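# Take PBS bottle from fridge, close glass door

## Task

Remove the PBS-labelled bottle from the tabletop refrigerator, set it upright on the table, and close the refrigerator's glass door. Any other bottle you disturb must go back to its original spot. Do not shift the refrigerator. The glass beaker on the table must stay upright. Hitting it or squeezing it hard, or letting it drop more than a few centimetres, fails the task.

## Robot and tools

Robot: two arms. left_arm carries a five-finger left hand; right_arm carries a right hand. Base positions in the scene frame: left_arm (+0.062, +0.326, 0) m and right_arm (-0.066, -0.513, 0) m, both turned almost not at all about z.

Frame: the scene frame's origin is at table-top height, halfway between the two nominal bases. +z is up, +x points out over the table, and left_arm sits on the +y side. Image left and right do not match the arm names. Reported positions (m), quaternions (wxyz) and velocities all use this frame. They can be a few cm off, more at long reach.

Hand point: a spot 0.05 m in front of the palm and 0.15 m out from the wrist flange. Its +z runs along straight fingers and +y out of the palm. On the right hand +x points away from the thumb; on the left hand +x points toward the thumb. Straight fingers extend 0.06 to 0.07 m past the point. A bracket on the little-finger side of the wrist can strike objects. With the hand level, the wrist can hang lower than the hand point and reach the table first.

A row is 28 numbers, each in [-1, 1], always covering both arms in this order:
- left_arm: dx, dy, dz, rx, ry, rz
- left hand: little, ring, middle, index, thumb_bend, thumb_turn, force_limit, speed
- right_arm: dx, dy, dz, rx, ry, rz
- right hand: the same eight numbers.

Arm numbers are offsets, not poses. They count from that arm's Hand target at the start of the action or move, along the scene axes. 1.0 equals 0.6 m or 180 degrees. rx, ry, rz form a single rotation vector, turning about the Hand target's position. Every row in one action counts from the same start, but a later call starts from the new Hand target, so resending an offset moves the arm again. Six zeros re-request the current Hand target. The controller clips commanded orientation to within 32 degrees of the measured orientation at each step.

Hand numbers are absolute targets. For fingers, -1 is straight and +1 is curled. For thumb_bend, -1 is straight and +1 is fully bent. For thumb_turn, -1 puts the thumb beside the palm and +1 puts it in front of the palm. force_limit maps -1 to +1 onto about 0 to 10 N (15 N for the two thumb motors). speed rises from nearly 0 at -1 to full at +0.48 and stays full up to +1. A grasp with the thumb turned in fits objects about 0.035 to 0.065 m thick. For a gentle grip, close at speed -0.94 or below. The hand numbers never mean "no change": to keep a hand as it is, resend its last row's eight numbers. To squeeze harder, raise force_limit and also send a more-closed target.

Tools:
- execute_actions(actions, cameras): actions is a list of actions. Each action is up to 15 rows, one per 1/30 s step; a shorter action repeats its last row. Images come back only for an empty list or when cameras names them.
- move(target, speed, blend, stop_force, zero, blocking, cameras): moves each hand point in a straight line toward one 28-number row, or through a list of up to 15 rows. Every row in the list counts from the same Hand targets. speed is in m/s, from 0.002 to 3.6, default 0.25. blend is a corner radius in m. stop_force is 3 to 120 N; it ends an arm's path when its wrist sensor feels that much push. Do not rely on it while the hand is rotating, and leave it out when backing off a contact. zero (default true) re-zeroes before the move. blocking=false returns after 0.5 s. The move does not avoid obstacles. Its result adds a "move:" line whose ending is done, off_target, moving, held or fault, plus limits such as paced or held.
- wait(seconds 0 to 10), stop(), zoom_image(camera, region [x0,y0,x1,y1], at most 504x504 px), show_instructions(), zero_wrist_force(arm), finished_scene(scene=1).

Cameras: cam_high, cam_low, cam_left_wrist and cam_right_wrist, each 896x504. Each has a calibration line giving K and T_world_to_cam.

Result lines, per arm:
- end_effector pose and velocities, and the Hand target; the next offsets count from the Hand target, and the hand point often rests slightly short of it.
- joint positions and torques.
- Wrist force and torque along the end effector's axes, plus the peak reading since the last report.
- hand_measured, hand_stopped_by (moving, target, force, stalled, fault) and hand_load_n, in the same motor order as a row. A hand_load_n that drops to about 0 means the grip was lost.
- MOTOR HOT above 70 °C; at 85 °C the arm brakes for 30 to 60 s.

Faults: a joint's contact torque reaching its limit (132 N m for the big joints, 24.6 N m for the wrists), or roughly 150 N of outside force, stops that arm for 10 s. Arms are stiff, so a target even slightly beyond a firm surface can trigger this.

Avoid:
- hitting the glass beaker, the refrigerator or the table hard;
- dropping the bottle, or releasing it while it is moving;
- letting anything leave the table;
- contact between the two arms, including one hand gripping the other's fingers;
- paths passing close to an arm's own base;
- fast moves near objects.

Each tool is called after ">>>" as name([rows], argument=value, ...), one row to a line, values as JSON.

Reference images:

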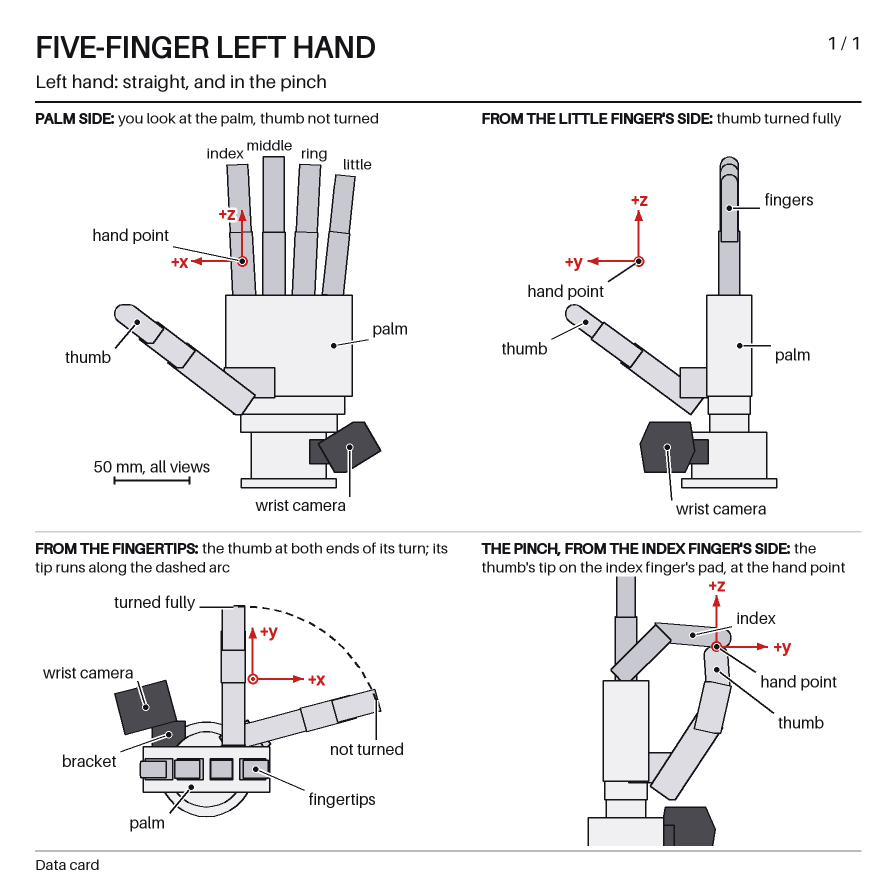

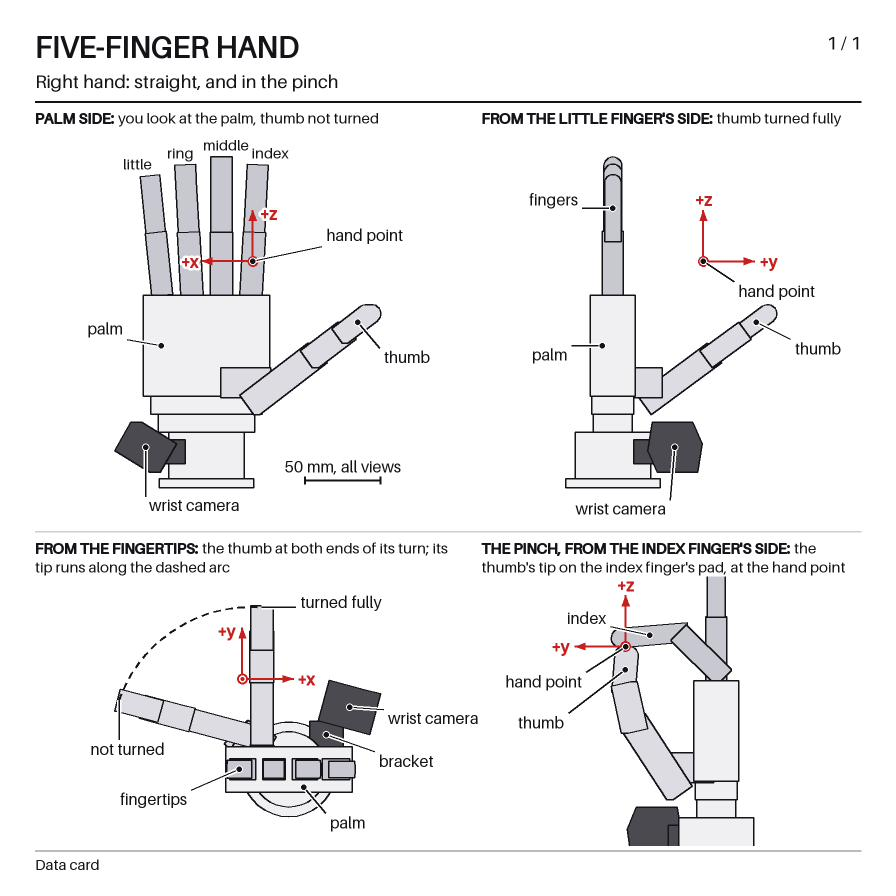

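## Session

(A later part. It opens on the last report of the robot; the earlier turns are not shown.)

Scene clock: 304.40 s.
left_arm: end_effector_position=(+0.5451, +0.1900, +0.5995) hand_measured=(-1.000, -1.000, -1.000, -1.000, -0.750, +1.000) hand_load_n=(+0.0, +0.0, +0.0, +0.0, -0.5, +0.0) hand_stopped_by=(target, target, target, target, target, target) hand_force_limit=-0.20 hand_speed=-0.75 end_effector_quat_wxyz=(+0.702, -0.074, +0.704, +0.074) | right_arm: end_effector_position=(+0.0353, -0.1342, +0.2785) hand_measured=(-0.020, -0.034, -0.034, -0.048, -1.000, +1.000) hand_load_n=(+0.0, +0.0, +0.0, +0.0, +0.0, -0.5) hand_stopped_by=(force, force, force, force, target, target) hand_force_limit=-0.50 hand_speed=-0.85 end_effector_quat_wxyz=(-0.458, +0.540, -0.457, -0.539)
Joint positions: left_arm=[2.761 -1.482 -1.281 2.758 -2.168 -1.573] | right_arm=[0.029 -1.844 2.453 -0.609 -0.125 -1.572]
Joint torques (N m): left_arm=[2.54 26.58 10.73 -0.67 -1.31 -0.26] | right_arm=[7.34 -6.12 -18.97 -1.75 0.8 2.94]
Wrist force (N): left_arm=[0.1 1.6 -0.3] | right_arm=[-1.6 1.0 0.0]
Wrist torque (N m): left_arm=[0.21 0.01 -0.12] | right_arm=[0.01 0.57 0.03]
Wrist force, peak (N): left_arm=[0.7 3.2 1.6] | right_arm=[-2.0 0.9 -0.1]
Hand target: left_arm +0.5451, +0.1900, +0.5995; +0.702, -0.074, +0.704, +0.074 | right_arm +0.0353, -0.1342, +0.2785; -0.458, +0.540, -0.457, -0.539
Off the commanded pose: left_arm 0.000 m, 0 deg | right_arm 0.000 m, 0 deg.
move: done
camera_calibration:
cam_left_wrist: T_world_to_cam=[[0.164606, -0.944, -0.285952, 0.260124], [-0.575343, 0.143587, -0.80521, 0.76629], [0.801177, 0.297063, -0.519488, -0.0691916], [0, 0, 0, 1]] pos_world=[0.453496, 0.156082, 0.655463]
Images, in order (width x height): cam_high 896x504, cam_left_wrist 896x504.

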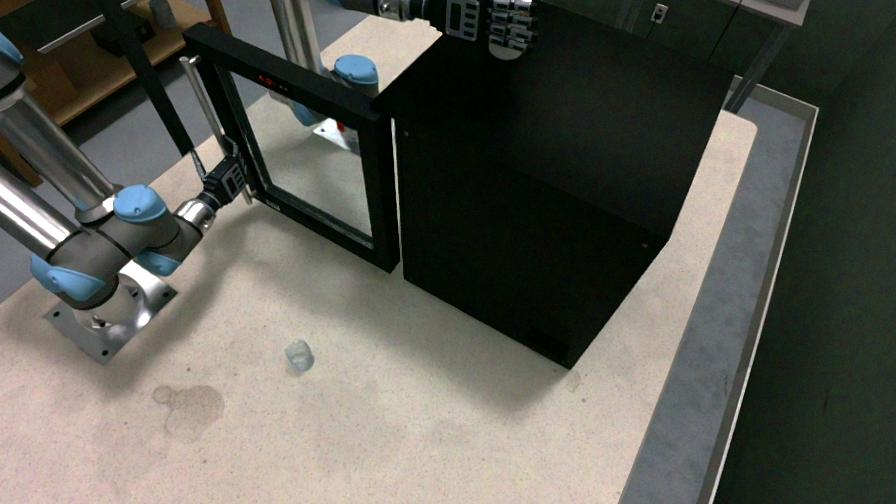

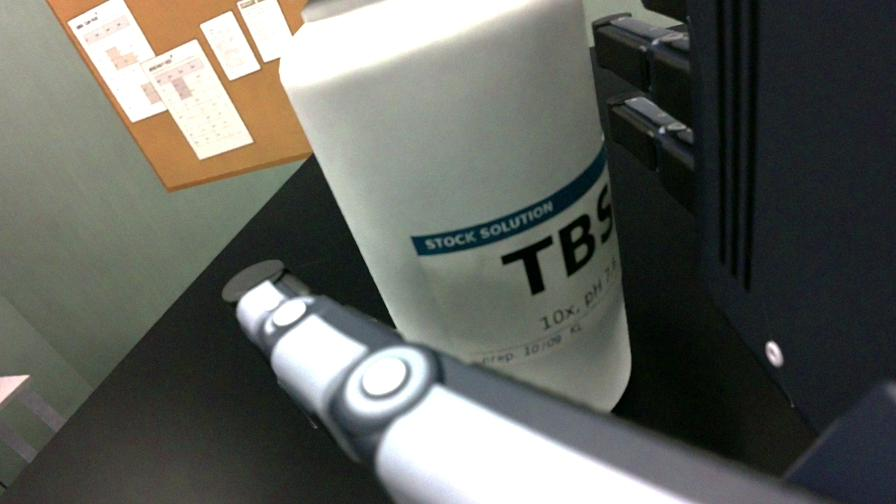

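>>> move([
  [0,0,0,0,0,0,-1,-1,0.3,0.3,0.3,1,-0.2,-0.88,0,0,0,0,0,0,0.5,0.5,0.5,0.5,-1,1,-0.5,-0.85],
  [0,0,0.0842,0,0,0,-1,-1,0.3,0.3,0.3,1,-0.2,-0.88,0,0,0,0,0,0,0.5,0.5,0.5,0.5,-1,1,-0.5,-0.85],
  [-0.3218,0.0583,0.0842,0,0,0,-1,-1,0.3,0.3,0.3,1,-0.2,-0.88,0,0,0,0,0,0,0.5,0.5,0.5,0.5,-1,1,-0.5,-0.85],
], speed=[0.05,0.1,0.25], blend=[0,0.01,0], cameras=["cam_left_wrist"])

Scene clock: 309.33 s.
left_arm: end_effector_position=(+0.3522, +0.2249, +0.6499) hand_measured=(-1.000, -1.000, -0.422, -0.434, -0.464, +1.000) hand_load_n=(+0.0, +0.0, +6.5, +2.5, +11.0, +2.0) hand_stopped_by=(target, target, force, force, force, target) hand_force_limit=-0.20 hand_speed=-0.88 end_effector_quat_wxyz=(+0.702, -0.074, +0.704, +0.074) | right_arm: end_effector_position=(+0.0353, -0.1342, +0.2785) hand_measured=(-0.020, -0.034, -0.034, -0.048, -1.000, +1.000) hand_load_n=(+0.0, +0.0, +0.0, +0.0, +0.0, -0.5) hand_stopped_by=(force, force, force, force, target, target) hand_force_limit=-0.50 hand_speed=-0.85 end_effector_quat_wxyz=(-0.458, +0.540, -0.457, -0.539)
Joint positions: left_arm=[2.5 -1.213 -1.331 2.538 -2.43 -1.575] | right_arm=[0.029 -1.844 2.453 -0.609 -0.125 -1.572]
Joint torques (N m): left_arm=[-7.15 14.73 29.08 0.14 -1.76 2.02] | right_arm=[7.29 -6.82 -18.55 -1.79 0.86 2.95]
Wrist force (N): left_arm=[2.1 1.4 0.0] | right_arm=[-1.8 0.7 -0.2]
Wrist torque (N m): left_arm=[0.16 0.02 0.03] | right_arm=[-0.02 0.61 0.02]
Wrist force, peak (N): left_arm=[2.1 2.8 -2.2] | right_arm=[-1.9 1.0 -0.2]
Hand target: left_arm +0.3520, +0.2250, +0.6500; +0.702, -0.074, +0.704, +0.074 | right_arm +0.0353, -0.1342, +0.2785; -0.458, +0.540, -0.457, -0.539
Off the commanded pose: left_arm 0.000 m, 0 deg | right_arm 0.000 m, 0 deg.
move: done
camera_calibration:
cam_left_wrist: T_world_to_cam=[[0.164405, -0.944058, -0.285877, 0.339384], [-0.575393, 0.143616, -0.805169, 0.690865], [0.801183, 0.296866, -0.519593, 0.101383], [0, 0, 0, 1]] pos_world=[0.260496, 0.191082, 0.705963]
Images, in order (width x height): cam_left_wrist 896x504.

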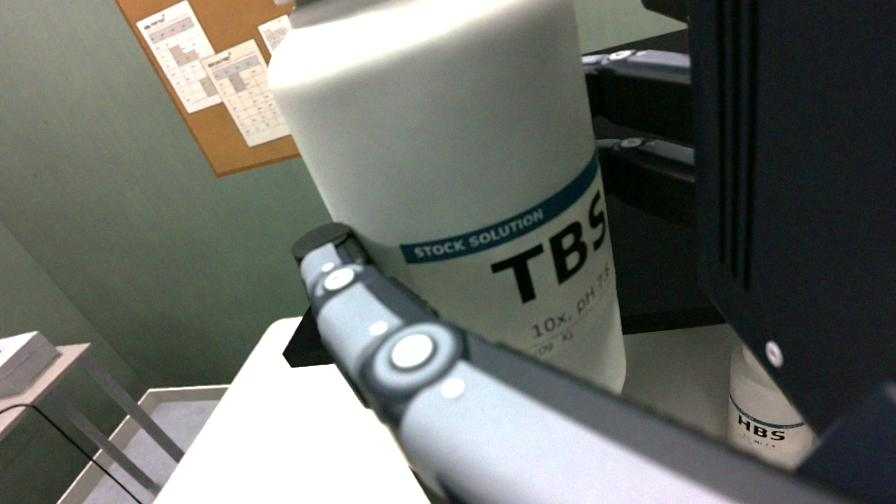

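>>> move([
  [0,0,-0.82,0,0,0,-1,-1,0.3,0.3,0.3,1,-0.2,-0.88,0,0,0,0,0,0,0.5,0.5,0.5,0.5,-1,1,-0.5,-0.85],
  [0.1367,0.0423,-0.82,0,0,-0.0111,-1,-1,0.3,0.3,0.3,1,-0.2,-0.88,0,0,0,0,0,0,0.5,0.5,0.5,0.5,-1,1,-0.5,-0.85],
  [0.2817,0.0543,-0.82,0,0,-0.0444,-1,-1,0.3,0.3,0.3,1,-0.2,-0.88,0,0,0,0,0,0,0.5,0.5,0.5,0.5,-1,1,-0.5,-0.85],
], speed=[0.28,0.15,0.12], blend=[0.004,0.01,0], cameras=["cam_left_wrist"])

>>> move(target=[0,0,-0.06,0,0,0,-1,-1,0.3,0.3,0.3,1,-0.2,-0.88,0,0,0,0,0,0,0.5,0.5,0.5,0.5,-1,1,-0.5,-0.85], speed=0.02, stop_force=4, cameras=["cam_left_wrist"])

Scene clock: 314.40 s.
left_arm: end_effector_position=(+0.5210, +0.2576, +0.1580) hand_measured=(-1.000, -1.000, -0.422, -0.434, -0.464, +1.000) hand_load_n=(+0.0, +0.0, +6.5, +2.5, +11.0, +2.0) hand_stopped_by=(target, target, force, force, force, target) hand_force_limit=-0.20 hand_speed=-0.88 end_effector_quat_wxyz=(+0.705, -0.025, +0.708, +0.025) | right_arm: end_effector_position=(+0.0353, -0.1342, +0.2785) hand_measured=(-0.020, -0.034, -0.034, -0.048, -1.000, +1.000) hand_load_n=(+0.0, +0.0, +0.0, +0.0, +0.0, +0.0) hand_stopped_by=(force, force, force, force, target, target) hand_force_limit=-0.50 hand_speed=-0.85 end_effector_quat_wxyz=(-0.458, +0.540, -0.457, -0.539)
Joint positions: left_arm=[3.092 -1.491 -2.509 3.996 -1.699 -1.571] | right_arm=[0.029 -1.844 2.453 -0.609 -0.125 -1.572]
Joint torques (N m): left_arm=[6.09 18.54 9.03 0.28 1.88 1.32] | right_arm=[6.91 -6.36 -18.32 -1.75 0.74 3.02]
Wrist force (N): left_arm=[2.0 1.1 -0.2] | right_arm=[-1.6 0.7 0.0]
Wrist torque (N m): left_arm=[0.18 0.03 -0.09] | right_arm=[-0.04 0.57 0.02]
Wrist force, peak (N): left_arm=[4.4 1.0 -1.7] | right_arm=[-2.0 1.0 -0.1]
Hand target: left_arm +0.5210, +0.2576, +0.1580; +0.705, -0.025, +0.708, +0.025 | right_arm +0.0353, -0.1342, +0.2785; -0.458, +0.540, -0.457, -0.539
Off the commanded pose: left_arm 0.000 m, 0 deg | right_arm 0.000 m, 0 deg.
move: done
camera_calibration:
cam_left_wrist: T_world_to_cam=[[0.0319561, -0.957735, -0.285873, 0.274406], [-0.549824, 0.222008, -0.805237, 0.353683], [0.834669, 0.182912, -0.519491, -0.28736], [0, 0, 0, 1]] pos_world=[0.425545, 0.236849, 0.213963]
Images, in order (width x height): cam_left_wrist 896x504.

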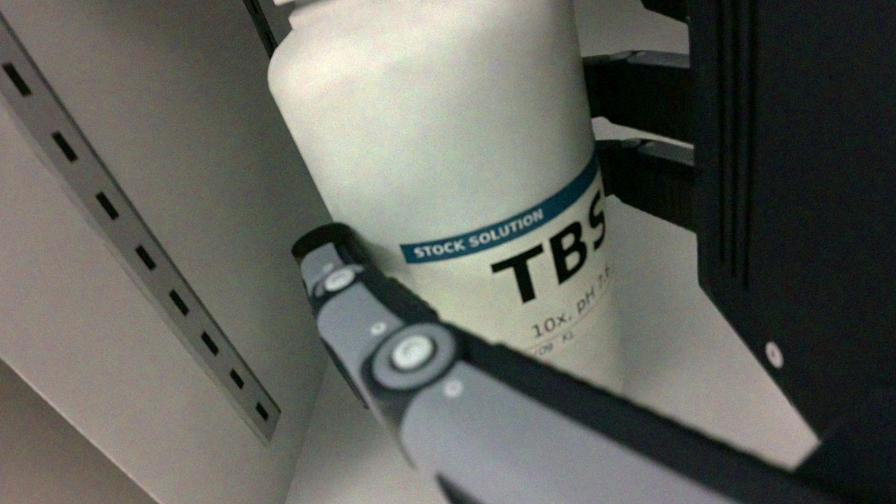

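Scene clock: 316.23 s.
left_arm: end_effector_position=(+0.5210, +0.2576, +0.1430) hand_measured=(-1.000, -1.000, -0.422, -0.434, -0.464, +1.000) hand_load_n=(+0.0, +0.0, +6.0, +3.0, +11.0, -0.5) hand_stopped_by=(target, target, force, force, force, target) hand_force_limit=-0.20 hand_speed=-0.88 end_effector_quat_wxyz=(+0.705, -0.025, +0.708, +0.025) | right_arm: end_effector_position=(+0.0353, -0.1342, +0.2785) hand_measured=(-0.020, -0.034, -0.034, -0.048, -1.000, +1.000) hand_load_n=(+0.0, +0.0, +0.0, +0.0, +0.0, +0.0) hand_stopped_by=(force, force, force, force, target, target) hand_force_limit=-0.50 hand_speed=-0.85 end_effector_quat_wxyz=(-0.458, +0.540, -0.457, -0.539)
Joint positions: left_arm=[3.092 -1.538 -2.527 4.062 -1.698 -1.571] | right_arm=[0.029 -1.844 2.453 -0.609 -0.125 -1.572]
Joint torques (N m): left_arm=[3.96 13.01 25.03 3.74 1.53 -1.29] | right_arm=[6.62 -6.37 -17.45 -1.77 0.7 3.09]
Wrist force (N): left_arm=[0.3 1.4 -0.3] | right_arm=[-1.5 0.8 -0.2]
Wrist torque (N m): left_arm=[0.18 0.07 -0.05] | right_arm=[0.00 0.57 0.03]
Wrist force, peak (N): left_arm=[-7.4 1.4 -1.5] | right_arm=[-2.0 0.9 -0.1]
Hand target: left_arm +0.5210, +0.2576, +0.1429; +0.705, -0.025, +0.708, +0.025 (not the last commanded pose) | right_arm +0.0353, -0.1342, +0.2785; -0.458, +0.540, -0.457, -0.539
Off the commanded pose: left_arm 0.021 m, 0 deg | right_arm 0.000 m, 0 deg.
move: contact (left_arm)
camera_calibration:
cam_left_wrist: T_world_to_cam=[[0.0317173, -0.957752, -0.28584, 0.270217], [-0.549858, 0.222098, -0.805189, 0.341588], [0.834656, 0.18271, -0.519584, -0.29508], [0, 0, 0, 1]] pos_world=[0.425544, 0.236849, 0.198963]
Images, in order (width x height): cam_left_wrist 896x504.

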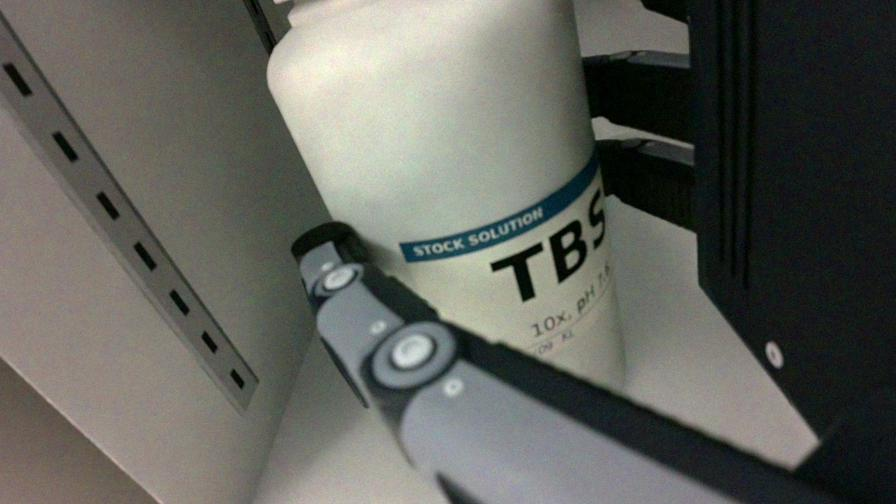

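>>> move([
  [0,0,-0.0015,0,0,0,-1,-1,-1,-1,-0.75,1,-0.2,-0.8,0,0,0,0,0,0,0.5,0.5,0.5,0.5,-1,1,-0.5,-0.85],
  [-0.145,-0.012,-0.0015,0,0,0.0278,-1,-1,-1,-1,-0.75,1,-0.2,-0.8,0,0,0,0,0,0,0.5,0.5,0.5,0.5,-1,1,-0.5,-0.85],
  [-0.2817,-0.0543,0.0052,0,0,0.0444,-1,-1,-1,-1,-0.75,1,-0.2,-0.8,0,0,0,0,0,0,0.5,0.5,0.5,0.5,-1,1,-0.5,-0.85],
], speed=[0.02,0.1,0.2], blend=[0,0.01,0], cameras=["cam_left_wrist"])

Scene clock: 320.30 s.
left_arm: end_effector_position=(+0.3521, +0.2250, +0.1461) hand_measured=(-1.000, -1.000, -1.000, -1.000, -0.750, +1.000) hand_load_n=(+0.0, +0.0, +0.0, +0.0, +0.0, +0.0) hand_stopped_by=(target, target, target, target, target, target) hand_force_limit=-0.20 hand_speed=-0.80 end_effector_quat_wxyz=(+0.702, -0.074, +0.704, +0.074) end_effector_velocity=(-0.001, +0.000, +0.000) end_effector_angular_velocity=(+0.000, +0.000, +0.002) | right_arm: end_effector_position=(+0.0353, -0.1342, +0.2785) hand_measured=(-0.020, -0.034, -0.034, -0.048, -1.000, +1.000) hand_load_n=(+0.0, +0.0, +0.0, +0.0, +0.0, -0.5) hand_stopped_by=(force, force, force, force, target, target) hand_force_limit=-0.50 hand_speed=-0.85 end_effector_quat_wxyz=(-0.458, +0.540, -0.457, -0.539)
Joint positions: left_arm=[2.5 -1.398 -2.629 4.022 -2.43 -1.575] | right_arm=[0.029 -1.844 2.453 -0.609 -0.125 -1.572]
Joint velocities: left_arm=[-0.004 0 -0.001 0 -0.006 0] | right_arm=[within noise]
Joint torques (N m): left_arm=[-7.05 19.73 2.69 3.21 -2.29 1.92] | right_arm=[6.68 -6.31 -17.47 -1.77 0.63 2.99]
Wrist force (N): left_arm=[0.2 1.1 -0.4] | right_arm=[-1.8 0.7 -0.1]
Wrist torque (N m): left_arm=[0.17 -0.02 -0.04] | right_arm=[-0.03 0.61 0.01]
Wrist force, peak (N): left_arm=[0.1 0.9 -2.1] | right_arm=[-1.9 0.9 -0.4]
Hand target: left_arm +0.3520, +0.2250, +0.1461; +0.702, -0.074, +0.704, +0.074 | right_arm +0.0353, -0.1342, +0.2785; -0.458, +0.540, -0.457, -0.539
Off the commanded pose: left_arm 0.000 m, 0 deg | right_arm 0.000 m, 0 deg.
move: done
camera_calibration:
cam_left_wrist: T_world_to_cam=[[0.164352, -0.944044, -0.285953, 0.195374], [-0.575409, 0.143705, -0.805142, 0.285064], [0.801182, 0.296866, -0.519593, -0.16036], [0, 0, 0, 1]] pos_world=[0.260396, 0.191082, 0.202063]
Images, in order (width x height): cam_left_wrist 896x504.

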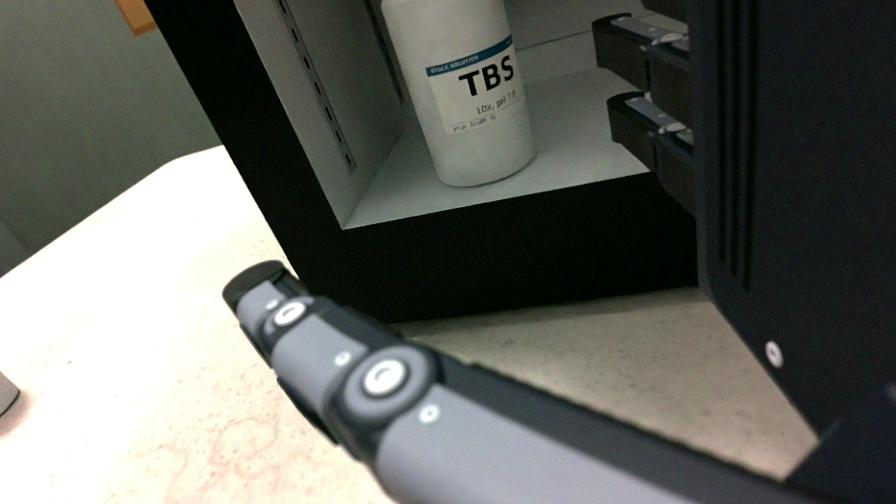

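>>> move(target=[0,0,0.923,0,0,0,-1,-1,-1,-1,-0.75,1,-0.2,-0.8,0,0,0,0,0,0,0.5,0.5,0.5,0.5,0.5,1,-0.5,-0.7], speed=0.35, cameras=["cam_right_wrist","cam_high"])

Scene clock: 329.20 s.
left_arm: end_effector_position=(+0.3520, +0.2250, +0.6999) hand_measured=(-1.000, -1.000, -1.000, -1.000, -0.750, +1.000) hand_load_n=(+0.0, +0.0, +0.0, +0.0, +0.0, +0.0) hand_stopped_by=(target, target, target, target, target, target) hand_force_limit=-0.20 hand_speed=-0.80 end_effector_quat_wxyz=(+0.702, -0.074, +0.704, +0.074) | right_arm: end_effector_position=(+0.0353, -0.1342, +0.2785) hand_measured=(-0.020, -0.034, -0.034, -0.048, +0.050, +1.000) hand_load_n=(+0.0, +0.0, +0.0, +0.0, +7.0, +1.0) hand_stopped_by=(force, force, force, force, force, target) hand_force_limit=-0.50 hand_speed=-0.70 end_effector_quat_wxyz=(-0.458, +0.540, -0.457, -0.539)
Joint positions: left_arm=[2.5 -1.289 -1.126 2.41 -2.43 -1.575] | right_arm=[0.029 -1.844 2.453 -0.609 -0.125 -1.572]
Joint torques (N m): left_arm=[-6.74 -2.61 27.13 -0.78 0.58 -0.12] | right_arm=[6.55 -6.27 -17.15 -1.72 0.64 3.08]
Wrist force (N): left_arm=[0.1 1.4 0.0] | right_arm=[-1.8 7.4 -0.7]
Wrist torque (N m): left_arm=[0.17 0.01 -0.07] | right_arm=[0.10 0.61 0.12]
Wrist force, peak (N): left_arm=[-2.1 1.4 0.1] | right_arm=[-1.7 8.2 -0.7]
Hand target: left_arm +0.3520, +0.2250, +0.6999; +0.702, -0.074, +0.704, +0.074 | right_arm +0.0353, -0.1342, +0.2785; -0.458, +0.540, -0.457, -0.539
Off the commanded pose: left_arm 0.000 m, 0 deg | right_arm 0.000 m, 0 deg.
move: done
camera_calibration:
cam_right_wrist: T_world_to_cam=[[-0.944646, -0.137593, -0.297847, 0.0998457], [-0.178557, -0.545997, 0.818538, -0.295974], [-0.275249, 0.826411, 0.491206, 0.0989264], [0, 0, 0, 1]] pos_world=[0.0686999, -0.229617, 0.223411]
Images, in order (width x height): cam_high 896x504, cam_right_wrist 896x504.

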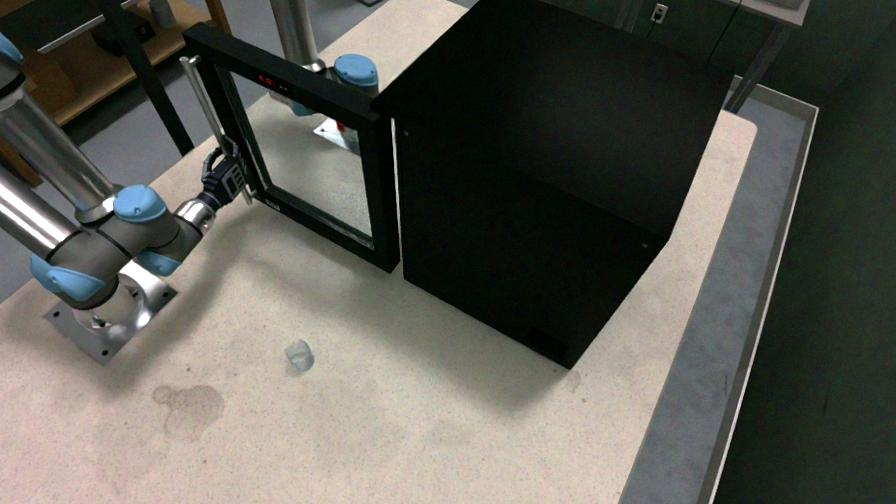

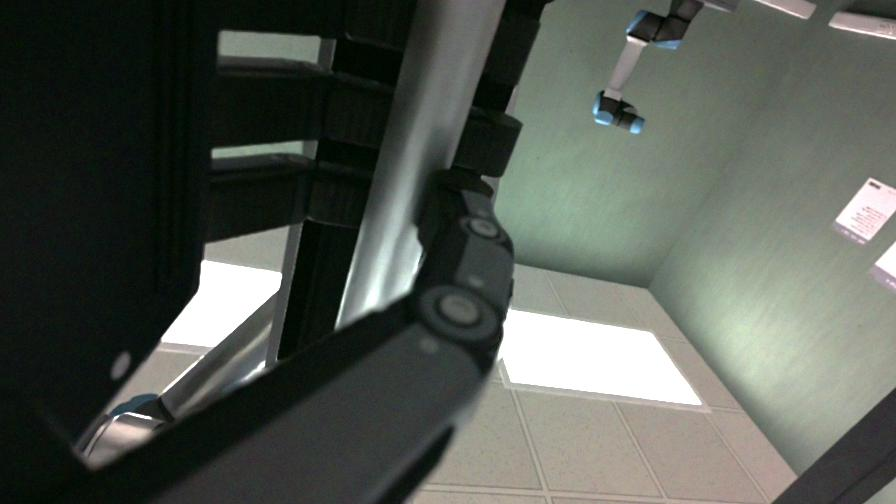

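>>> move([
  [0,0,0,0,0,0,-1,-1,-1,-1,-0.75,1,-0.2,-0.8,-0.0135,0.1068,0,0,0,-0.065,0.5,0.5,0.5,0.5,0.5,1,-0.5,-0.7],
  [0,0,0,0,0,0,-1,-1,-1,-1,-0.75,1,-0.2,-0.8,-0.0108,0.1997,0,0,0,-0.1094,0.5,0.5,0.5,0.5,0.5,1,-0.5,-0.7],
], speed=0.12, blend=[0.01,0], stop_force=30, cameras=["cam_right_wrist","cam_high"])

Scene clock: 332.13 s.
left_arm: end_effector_position=(+0.3520, +0.2250, +0.6999) hand_measured=(-1.000, -1.000, -1.000, -1.000, -0.750, +1.000) hand_load_n=(+0.5, +0.0, +0.0, +0.0, +0.0, +0.0) hand_stopped_by=(target, target, target, target, target, target) hand_force_limit=-0.20 hand_speed=-0.80 end_effector_quat_wxyz=(+0.702, -0.074, +0.704, +0.074) | right_arm: end_effector_position=(+0.0288, -0.0144, +0.2785) hand_measured=(-0.022, -0.034, -0.034, -0.048, +0.052, +1.000) hand_load_n=(+1.5, +0.0, +0.0, +0.5, +0.0, -0.5) hand_stopped_by=(force, force, force, force, force, target) hand_force_limit=-0.50 hand_speed=-0.70 end_effector_quat_wxyz=(+0.543, -0.454, +0.542, +0.453)
Joint positions: left_arm=[2.5 -1.289 -1.126 2.41 -2.43 -1.575] | right_arm=[0.607 -1.78 2.409 -0.629 0.797 -1.572]
Joint torques (N m): left_arm=[-7.04 -8.92 27.51 -0.77 -1.9 -1.39] | right_arm=[9.3 -7.27 -16.86 1.58 2.48 -0.41]
Wrist force (N): left_arm=[0.4 1.3 0.0] | right_arm=[-2.0 0.7 1.7]
Wrist torque (N m): left_arm=[0.16 -0.03 -0.05] | right_arm=[-0.03 0.43 -0.13]
Wrist force, peak (N): left_arm=[0.5 1.7 0.0] | right_arm=[-1.8 7.6 -2.6]
Hand target: left_arm +0.3520, +0.2250, +0.6999; +0.702, -0.074, +0.704, +0.074 | right_arm +0.0288, -0.0144, +0.2785; +0.543, -0.454, +0.542, +0.453
Off the commanded pose: left_arm 0.000 m, 0 deg | right_arm 0.000 m, 0 deg.
move: done
camera_calibration:
cam_right_wrist: T_world_to_cam=[[-0.935768, 0.188841, -0.297787, 0.114668], [-0.352081, -0.453862, 0.818565, -0.225421], [0.0194245, 0.870832, 0.491197, -0.0096559], [0, 0, 0, 1]] pos_world=[0.0281236, -0.115555, 0.223411]
Images, in order (width x height): cam_high 896x504, cam_right_wrist 896x504.

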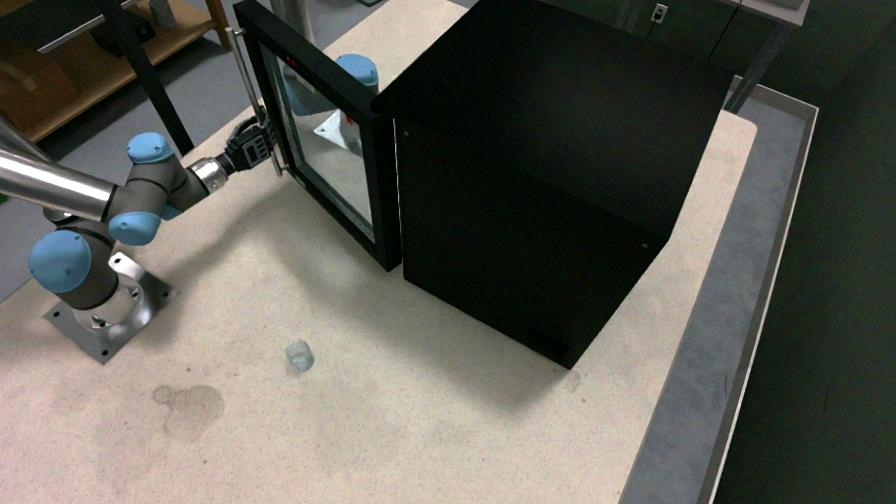

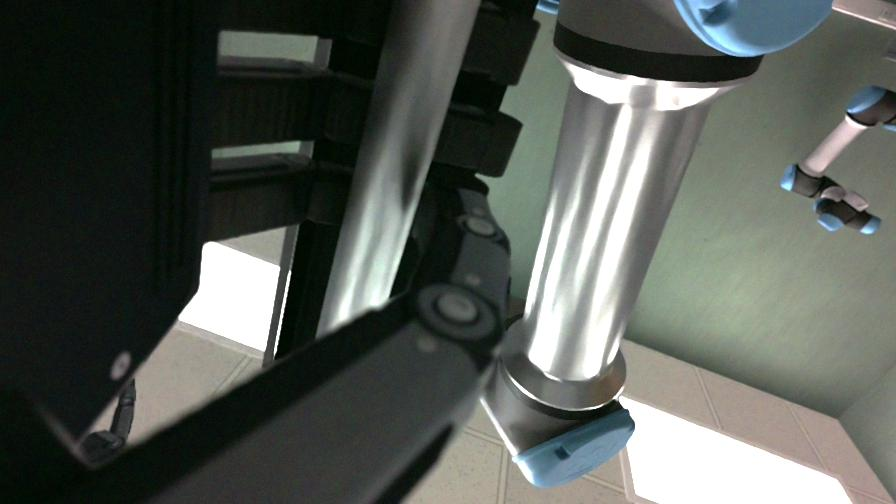

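>>> move([
  [0,0,0,0,0,0,-1,-1,-1,-1,-0.75,1,-0.2,-0.8,0.0178,0.0905,0,0,0,-0.0444,0.5,0.5,0.5,0.5,0.5,1,-0.5,-0.7],
  [0,0,0,0,0,0,-1,-1,-1,-1,-0.75,1,-0.2,-0.8,0.044,0.1772,0,0,0,-0.0722,0.5,0.5,0.5,0.5,0.5,1,-0.5,-0.7],
  [0,0,0,0,0,0,-1,-1,-1,-1,-0.75,1,-0.2,-0.8,0.0815,0.2598,0,0,0,-0.1,0.5,0.5,0.5,0.5,0.5,1,-0.5,-0.7],
  [0,0,0,0,0,0,-1,-1,-1,-1,-0.75,1,-0.2,-0.8,0.129,0.3368,0,0,0,-0.1278,0.5,0.5,0.5,0.5,0.5,1,-0.5,-0.7],
  [0,0,0,0,0,0,-1,-1,-1,-1,-0.75,1,-0.2,-0.8,0.186,0.407,0,0,0,-0.1556,0.5,0.5,0.5,0.5,0.5,1,-0.5,-0.7],
  [0,0,0,0,0,0,-1,-1,-1,-1,-0.75,1,-0.2,-0.8,0.2455,0.4768,0,0,0,-0.1833,0.5,0.5,0.5,0.5,0.5,1,-0.5,-0.7],
  [0,0,0,0,0,0,-1,-1,-1,-1,-0.75,1,-0.2,-0.8,0.3197,0.5308,0,0,0,-0.2111,0.5,0.5,0.5,0.5,0.5,1,-0.5,-0.7],
], speed=0.13, blend=[0.008,0.008,0.008,0.008,0.008,0.008,0], stop_force=35, cameras=["cam_right_wrist","cam_high"])

Scene clock: 338.80 s.
left_arm: end_effector_position=(+0.3520, +0.2250, +0.6999) hand_measured=(-1.000, -1.000, -1.000, -1.000, -0.750, +1.000) hand_load_n=(+0.0, +0.0, +0.0, +0.0, +0.0, +0.5) hand_stopped_by=(target, target, target, target, target, target) hand_force_limit=-0.20 hand_speed=-0.80 end_effector_quat_wxyz=(+0.702, -0.074, +0.704, +0.074) | right_arm: end_effector_position=(+0.2206, +0.3041, +0.2785) hand_measured=(-0.022, -0.034, -0.034, -0.048, +0.052, +1.000) hand_load_n=(+1.5, +0.0, +0.0, +0.0, +0.0, -0.5) hand_stopped_by=(force, force, force, force, force, target) hand_force_limit=-0.50 hand_speed=-0.70 end_effector_quat_wxyz=(+0.661, -0.252, +0.661, +0.251)
Joint positions: left_arm=[2.5 -1.289 -1.126 2.41 -2.43 -1.575] | right_arm=[1.116 -0.946 1.366 -0.42 1.97 -1.572]
Joint torques (N m): left_arm=[-6.87 -8.59 27.63 -0.79 -1.7 -1.29] | right_arm=[11.21 -36.68 -29.47 -3.52 1.73 3.31]
Wrist force (N): left_arm=[0.4 1.4 0.0] | right_arm=[-0.9 -0.5 1.3]
Wrist torque (N m): left_arm=[0.18 -0.03 -0.05] | right_arm=[-0.06 0.48 -0.20]
Wrist force, peak (N): left_arm=[0.5 1.8 0.0] | right_arm=[-0.8 1.8 6.1]
Hand target: left_arm +0.3520, +0.2250, +0.6999; +0.702, -0.074, +0.704, +0.074 | right_arm +0.2207, +0.3041, +0.2785; +0.661, -0.252, +0.661, +0.251
Off the commanded pose: left_arm 0.000 m, 0 deg | right_arm 0.000 m, 0 deg.
move: done
camera_calibration:
cam_right_wrist: T_world_to_cam=[[-0.621184, 0.724849, -0.297866, 0.00162473], [-0.556922, -0.140913, 0.818524, -0.0633122], [0.551333, 0.674342, 0.491218, -0.348328], [0, 0, 0, 1]] pos_world=[0.157794, 0.224793, 0.223411]
Images, in order (width x height): cam_high 896x504, cam_right_wrist 896x504.

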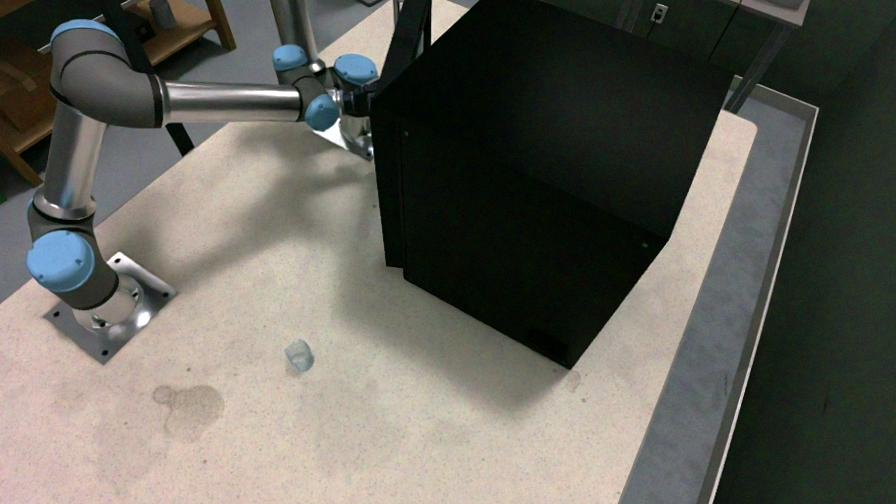

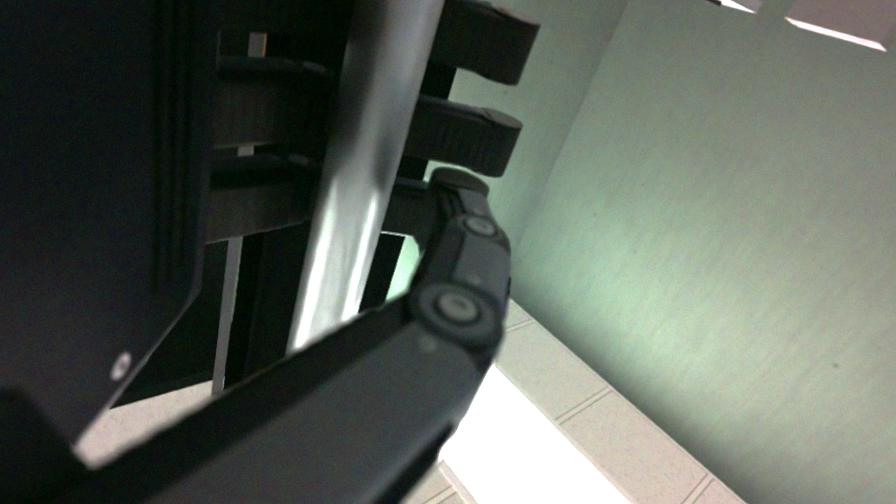

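>>> move([
  [0,0,0,0,0,0,-1,-1,-1,-1,-0.75,1,-0.2,-0.8,0.0738,0.034,0,0,0,-0.0333,0.5,0.5,0.5,0.5,0.5,1,-0.5,-0.7],
  [0,0,0,0,0,0,-1,-1,-1,-1,-0.75,1,-0.2,-0.8,0.1472,0.064,0,0,0,-0.0667,0.5,0.5,0.5,0.5,0.5,1,-0.5,-0.7],
  [0,0,0,0,0,0,-1,-1,-1,-1,-0.75,1,-0.2,-0.8,0.2428,0.0918,0,0,0,-0.1222,0.5,0.5,0.5,0.5,0.5,1,-0.5,-0.7],
], speed=[0.12,0.1,0.08], blend=[0.006,0.006,0], stop_force=30, cameras=["cam_right_wrist","cam_high","cam_left_wrist"])

Scene clock: 343.13 s.
left_arm: end_effector_position=(+0.3520, +0.2250, +0.6999) hand_measured=(-1.000, -1.000, -1.000, -1.000, -0.750, +1.000) hand_load_n=(+0.0, +0.0, +0.0, +0.0, +0.0, +0.0) hand_stopped_by=(target, target, target, target, target, target) hand_force_limit=-0.20 hand_speed=-0.80 end_effector_quat_wxyz=(+0.702, -0.074, +0.704, +0.074) | right_arm: end_effector_position=(+0.3663, +0.3592, +0.2785) hand_measured=(-0.022, -0.034, -0.034, -0.048, +0.052, +1.000) hand_load_n=(+1.5, +0.0, +0.5, +0.0, -0.5, +0.0) hand_stopped_by=(force, force, force, force, force, target) hand_force_limit=-0.50 hand_speed=-0.70 end_effector_quat_wxyz=(+0.697, -0.122, +0.697, +0.121)
Joint positions: left_arm=[2.5 -1.289 -1.126 2.41 -2.43 -1.575] | right_arm=[1.095 -0.559 0.663 -0.104 2.332 -1.572]
Joint torques (N m): left_arm=[-7.38 -8.28 27.51 -0.77 -1.76 -1.36] | right_arm=[11.29 -52.22 -31.02 -3.84 -1.94 3.31]
Wrist force (N): left_arm=[0.5 1.4 0.1] | right_arm=[-1.3 -1.0 1.5]
Wrist torque (N m): left_arm=[0.18 -0.03 -0.05] | right_arm=[-0.05 0.44 -0.25]
Wrist force, peak (N): left_arm=[0.4 1.7 0.1] | right_arm=[-1.4 2.1 4.6]
Hand target: left_arm +0.3520, +0.2250, +0.6999; +0.702, -0.074, +0.704, +0.074 | right_arm +0.3663, +0.3592, +0.2785; +0.697, -0.122, +0.697, +0.121
Off the commanded pose: left_arm 0.000 m, 0 deg | right_arm 0.000 m, 0 deg.
move: done
camera_calibration:
cam_left_wrist: T_world_to_cam=[[0.164566, -0.944043, -0.285835, 0.353684], [-0.575428, 0.143478, -0.805168, 0.731006], [0.801124, 0.29698, -0.519618, 0.127373], [0, 0, 0, 1]] pos_world=[0.260396, 0.191182, 0.755863]
cam_right_wrist: T_world_to_cam=[[-0.304467, 0.904736, -0.297913, -0.128431], [-0.569146, 0.0779939, 0.818529, -0.0485302], [0.763789, 0.418771, 0.49118, -0.451869], [0, 0, 0, 1]] pos_world=[0.278409, 0.309211, 0.223411]
Images, in order (width x height): cam_high 896x504, cam_left_wrist 896x504, cam_right_wrist 896x504.

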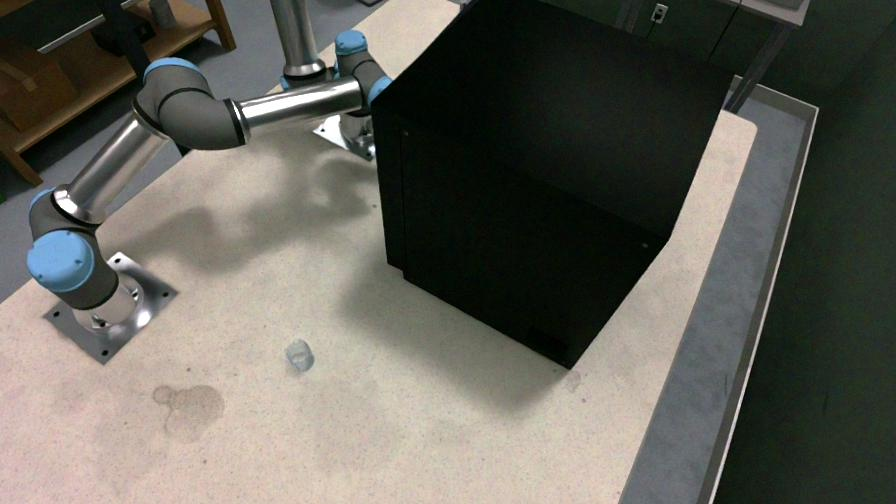

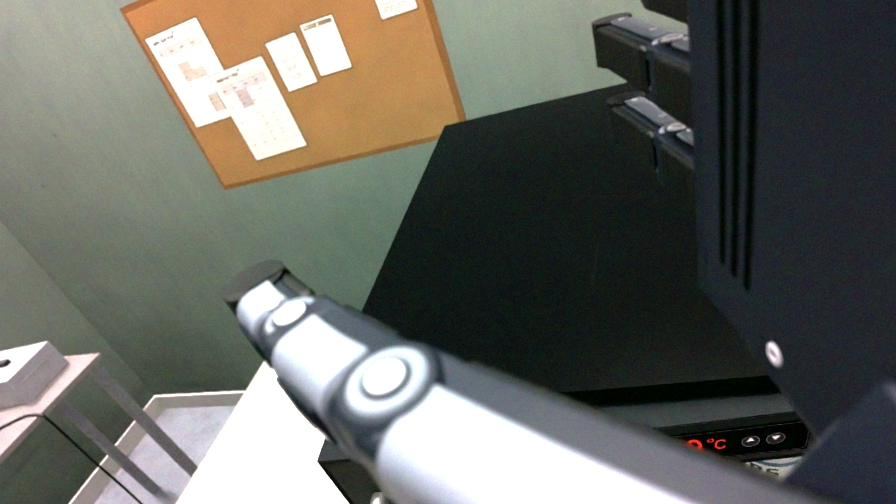

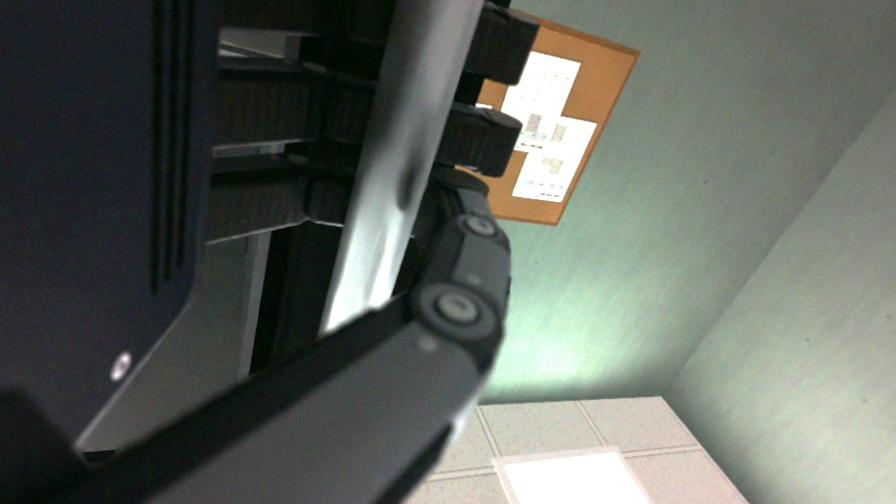

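>>> move([
  [0,0,0,0,0,0,-1,-1,-1,-1,-0.75,1,-0.2,-0.8,0.0417,0.0105,0,0,0,-0.0389,0.5,0.5,0.5,0.5,0.5,1,-0.5,-0.7],
  [0,0,0,0,0,0,-1,-1,-1,-1,-0.75,1,-0.2,-0.8,0.0617,0.014,0,0,0,-0.0444,0.5,0.5,0.5,0.5,0.5,1,-0.5,-0.7],
], speed=[0.06,0.03], blend=[0.003,0], stop_force=13, cameras=["cam_right_wrist","cam_high","cam_left_wrist"])

Scene clock: 346.30 s.
left_arm: end_effector_position=(+0.3520, +0.2250, +0.6999) hand_measured=(-1.000, -1.000, -1.000, -1.000, -0.750, +1.000) hand_load_n=(+0.0, +0.0, +0.0, +0.0, -0.5, +0.0) hand_stopped_by=(target, target, target, target, target, target) hand_force_limit=-0.20 hand_speed=-0.80 end_effector_quat_wxyz=(+0.702, -0.074, +0.704, +0.074) | right_arm: end_effector_position=(+0.4034, +0.3676, +0.2785) hand_measured=(-0.020, -0.034, -0.034, -0.048, +0.052, +1.000) hand_load_n=(+0.0, +0.0, +0.0, -1.0, +0.0, +0.0) hand_stopped_by=(force, force, force, force, force, target) hand_force_limit=-0.50 hand_speed=-0.70 end_effector_quat_wxyz=(+0.703, -0.073, +0.703, +0.072)
Joint positions: left_arm=[2.5 -1.289 -1.126 2.41 -2.43 -1.575] | right_arm=[1.096 -0.285 0.117 0.168 2.472 -1.572]
Joint torques (N m): left_arm=[-7.09 -8.91 27.48 -0.74 -1.7 -1.44] | right_arm=[8.84 -52.4 -30.25 1.37 2.48 3.21]
Wrist force (N): left_arm=[0.2 1.5 0.0] | right_arm=[-1.8 0.7 -1.1]
Wrist torque (N m): left_arm=[0.18 0.01 -0.06] | right_arm=[0.04 0.61 -0.15]
Wrist force, peak (N): left_arm=[0.3 1.8 0.1] | right_arm=[-1.5 1.5 3.8]
Hand target: left_arm +0.3520, +0.2250, +0.6999; +0.702, -0.074, +0.704, +0.074 | right_arm +0.4034, +0.3676, +0.2785; +0.703, -0.073, +0.703, +0.072
Off the commanded pose: left_arm 0.000 m, 0 deg | right_arm 0.000 m, 0 deg.
move: done
camera_calibration:
cam_left_wrist: T_world_to_cam=[[0.164566, -0.944043, -0.285835, 0.353684], [-0.575428, 0.143478, -0.805168, 0.731006], [0.801124, 0.29698, -0.519618, 0.127373], [0, 0, 0, 1]] pos_world=[0.260396, 0.191182, 0.755863]
cam_right_wrist: T_world_to_cam=[[-0.175739, 0.938293, -0.297863, -0.189025], [-0.552761, 0.156319, 0.818547, -0.0635344], [0.814598, 0.308498, 0.49118, -0.463595], [0, 0, 0, 1]] pos_world=[0.309305, 0.330311, 0.223411]
Images, in order (width x height): cam_high 896x504, cam_left_wrist 896x504, cam_right_wrist 896x504.

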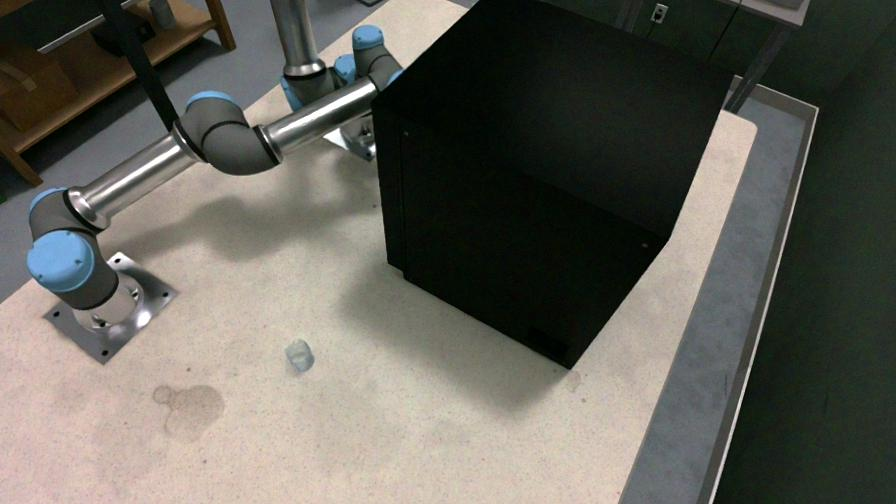

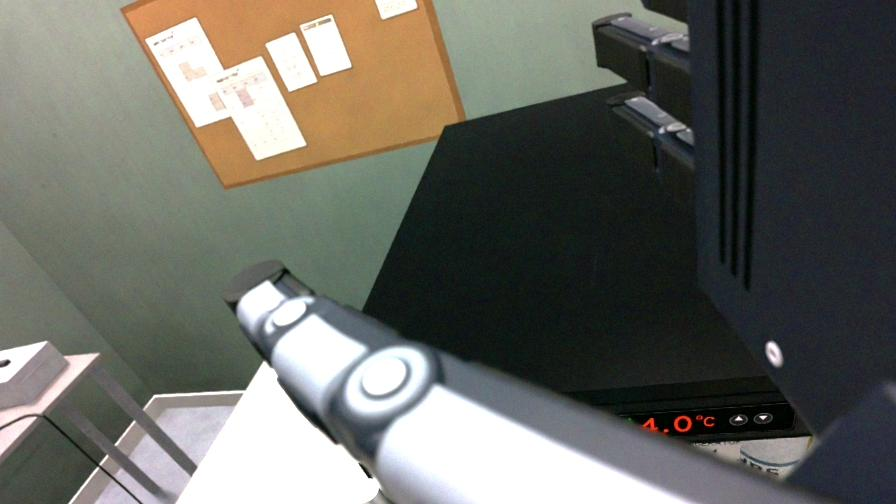

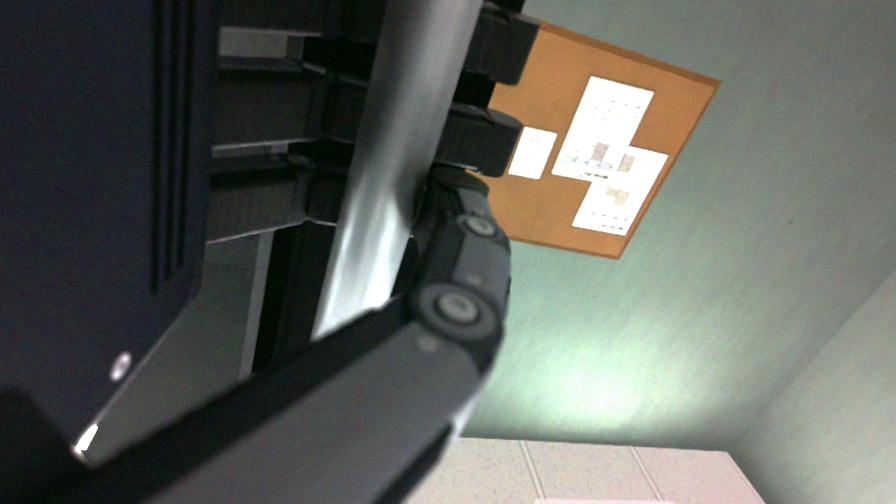

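>>> zoom_image(camera="cam_left_wrist", region=[560, 340, 860, 504])

>>> zoom_image(camera="cam_high", region=[330, 40, 480, 300])

Scaled by 1.680 from the camera's 896x504 image, which has a finer 1280x720 frame.

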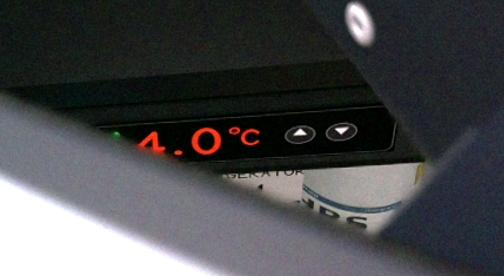

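Scaled by 1.938 from the camera's 896x504 image, which has a finer 1280x720 frame.

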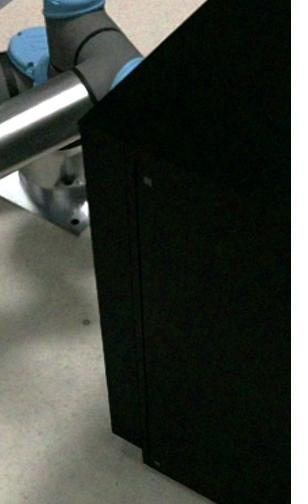

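>>> move(target=[0,0,0,0,0,0,-1,-1,-1,-1,-0.75,1,-0.2,-0.8,0.025,0.002,0,0,0,0,0.5,0.5,0.5,0.5,0.5,1,-0.5,-0.7], speed=0.02, stop_force=10, cameras=["cam_left_wrist"])

Scene clock: 348.33 s.
left_arm: end_effector_position=(+0.3520, +0.2250, +0.6999) hand_measured=(-1.000, -1.000, -1.000, -1.000, -0.750, +1.000) hand_load_n=(+0.0, +0.0, +0.0, +0.0, +0.0, +0.0) hand_stopped_by=(target, target, target, target, target, target) hand_force_limit=-0.20 hand_speed=-0.80 end_effector_quat_wxyz=(+0.702, -0.074, +0.704, +0.074) | right_arm: end_effector_position=(+0.4045, +0.3676, +0.2785) hand_measured=(-0.020, -0.034, -0.034, -0.048, +0.052, +1.000) hand_load_n=(+0.0, +0.0, +0.0, -8.5, +0.0, +0.0) hand_stopped_by=(force, force, force, force, force, target) hand_force_limit=-0.50 hand_speed=-0.70 end_effector_quat_wxyz=(+0.704, -0.073, +0.703, +0.072)
Joint positions: left_arm=[2.5 -1.289 -1.126 2.41 -2.43 -1.575] | right_arm=[1.095 -0.279 0.105 0.174 2.471 -1.572]
Joint torques (N m): left_arm=[-6.43 -8.56 27.35 -0.76 -1.77 -1.37] | right_arm=[-11.2 -64.38 -15.99 -3.54 -1.11 2.49]
Wrist force (N): left_arm=[0.4 1.3 0.2] | right_arm=[-2.7 4.4 -5.5]
Wrist torque (N m): left_arm=[0.15 -0.02 -0.05] | right_arm=[0.00 0.58 -0.12]
Wrist force, peak (N): left_arm=[0.5 1.7 0.0] | right_arm=[-3.4 -1.5 -20.7]
Hand target: left_arm +0.3520, +0.2250, +0.6999; +0.702, -0.074, +0.704, +0.074 | right_arm +0.4045, +0.3676, +0.2785; +0.704, -0.073, +0.703, +0.072 (not the last commanded pose)
Off the commanded pose: left_arm 0.000 m, 0 deg | right_arm 0.014 m, 0 deg.
move: contact (right_arm)
camera_calibration:
cam_left_wrist: T_world_to_cam=[[0.164566, -0.944043, -0.285835, 0.353684], [-0.575428, 0.143478, -0.805168, 0.731006], [0.801124, 0.29698, -0.519618, 0.127373], [0, 0, 0, 1]] pos_world=[0.260396, 0.191182, 0.755863]
Images, in order (width x height): cam_left_wrist 896x504.

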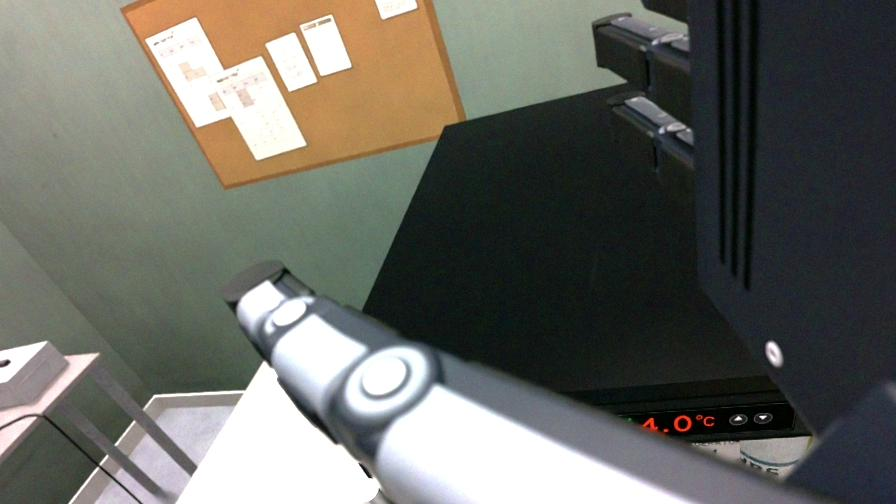

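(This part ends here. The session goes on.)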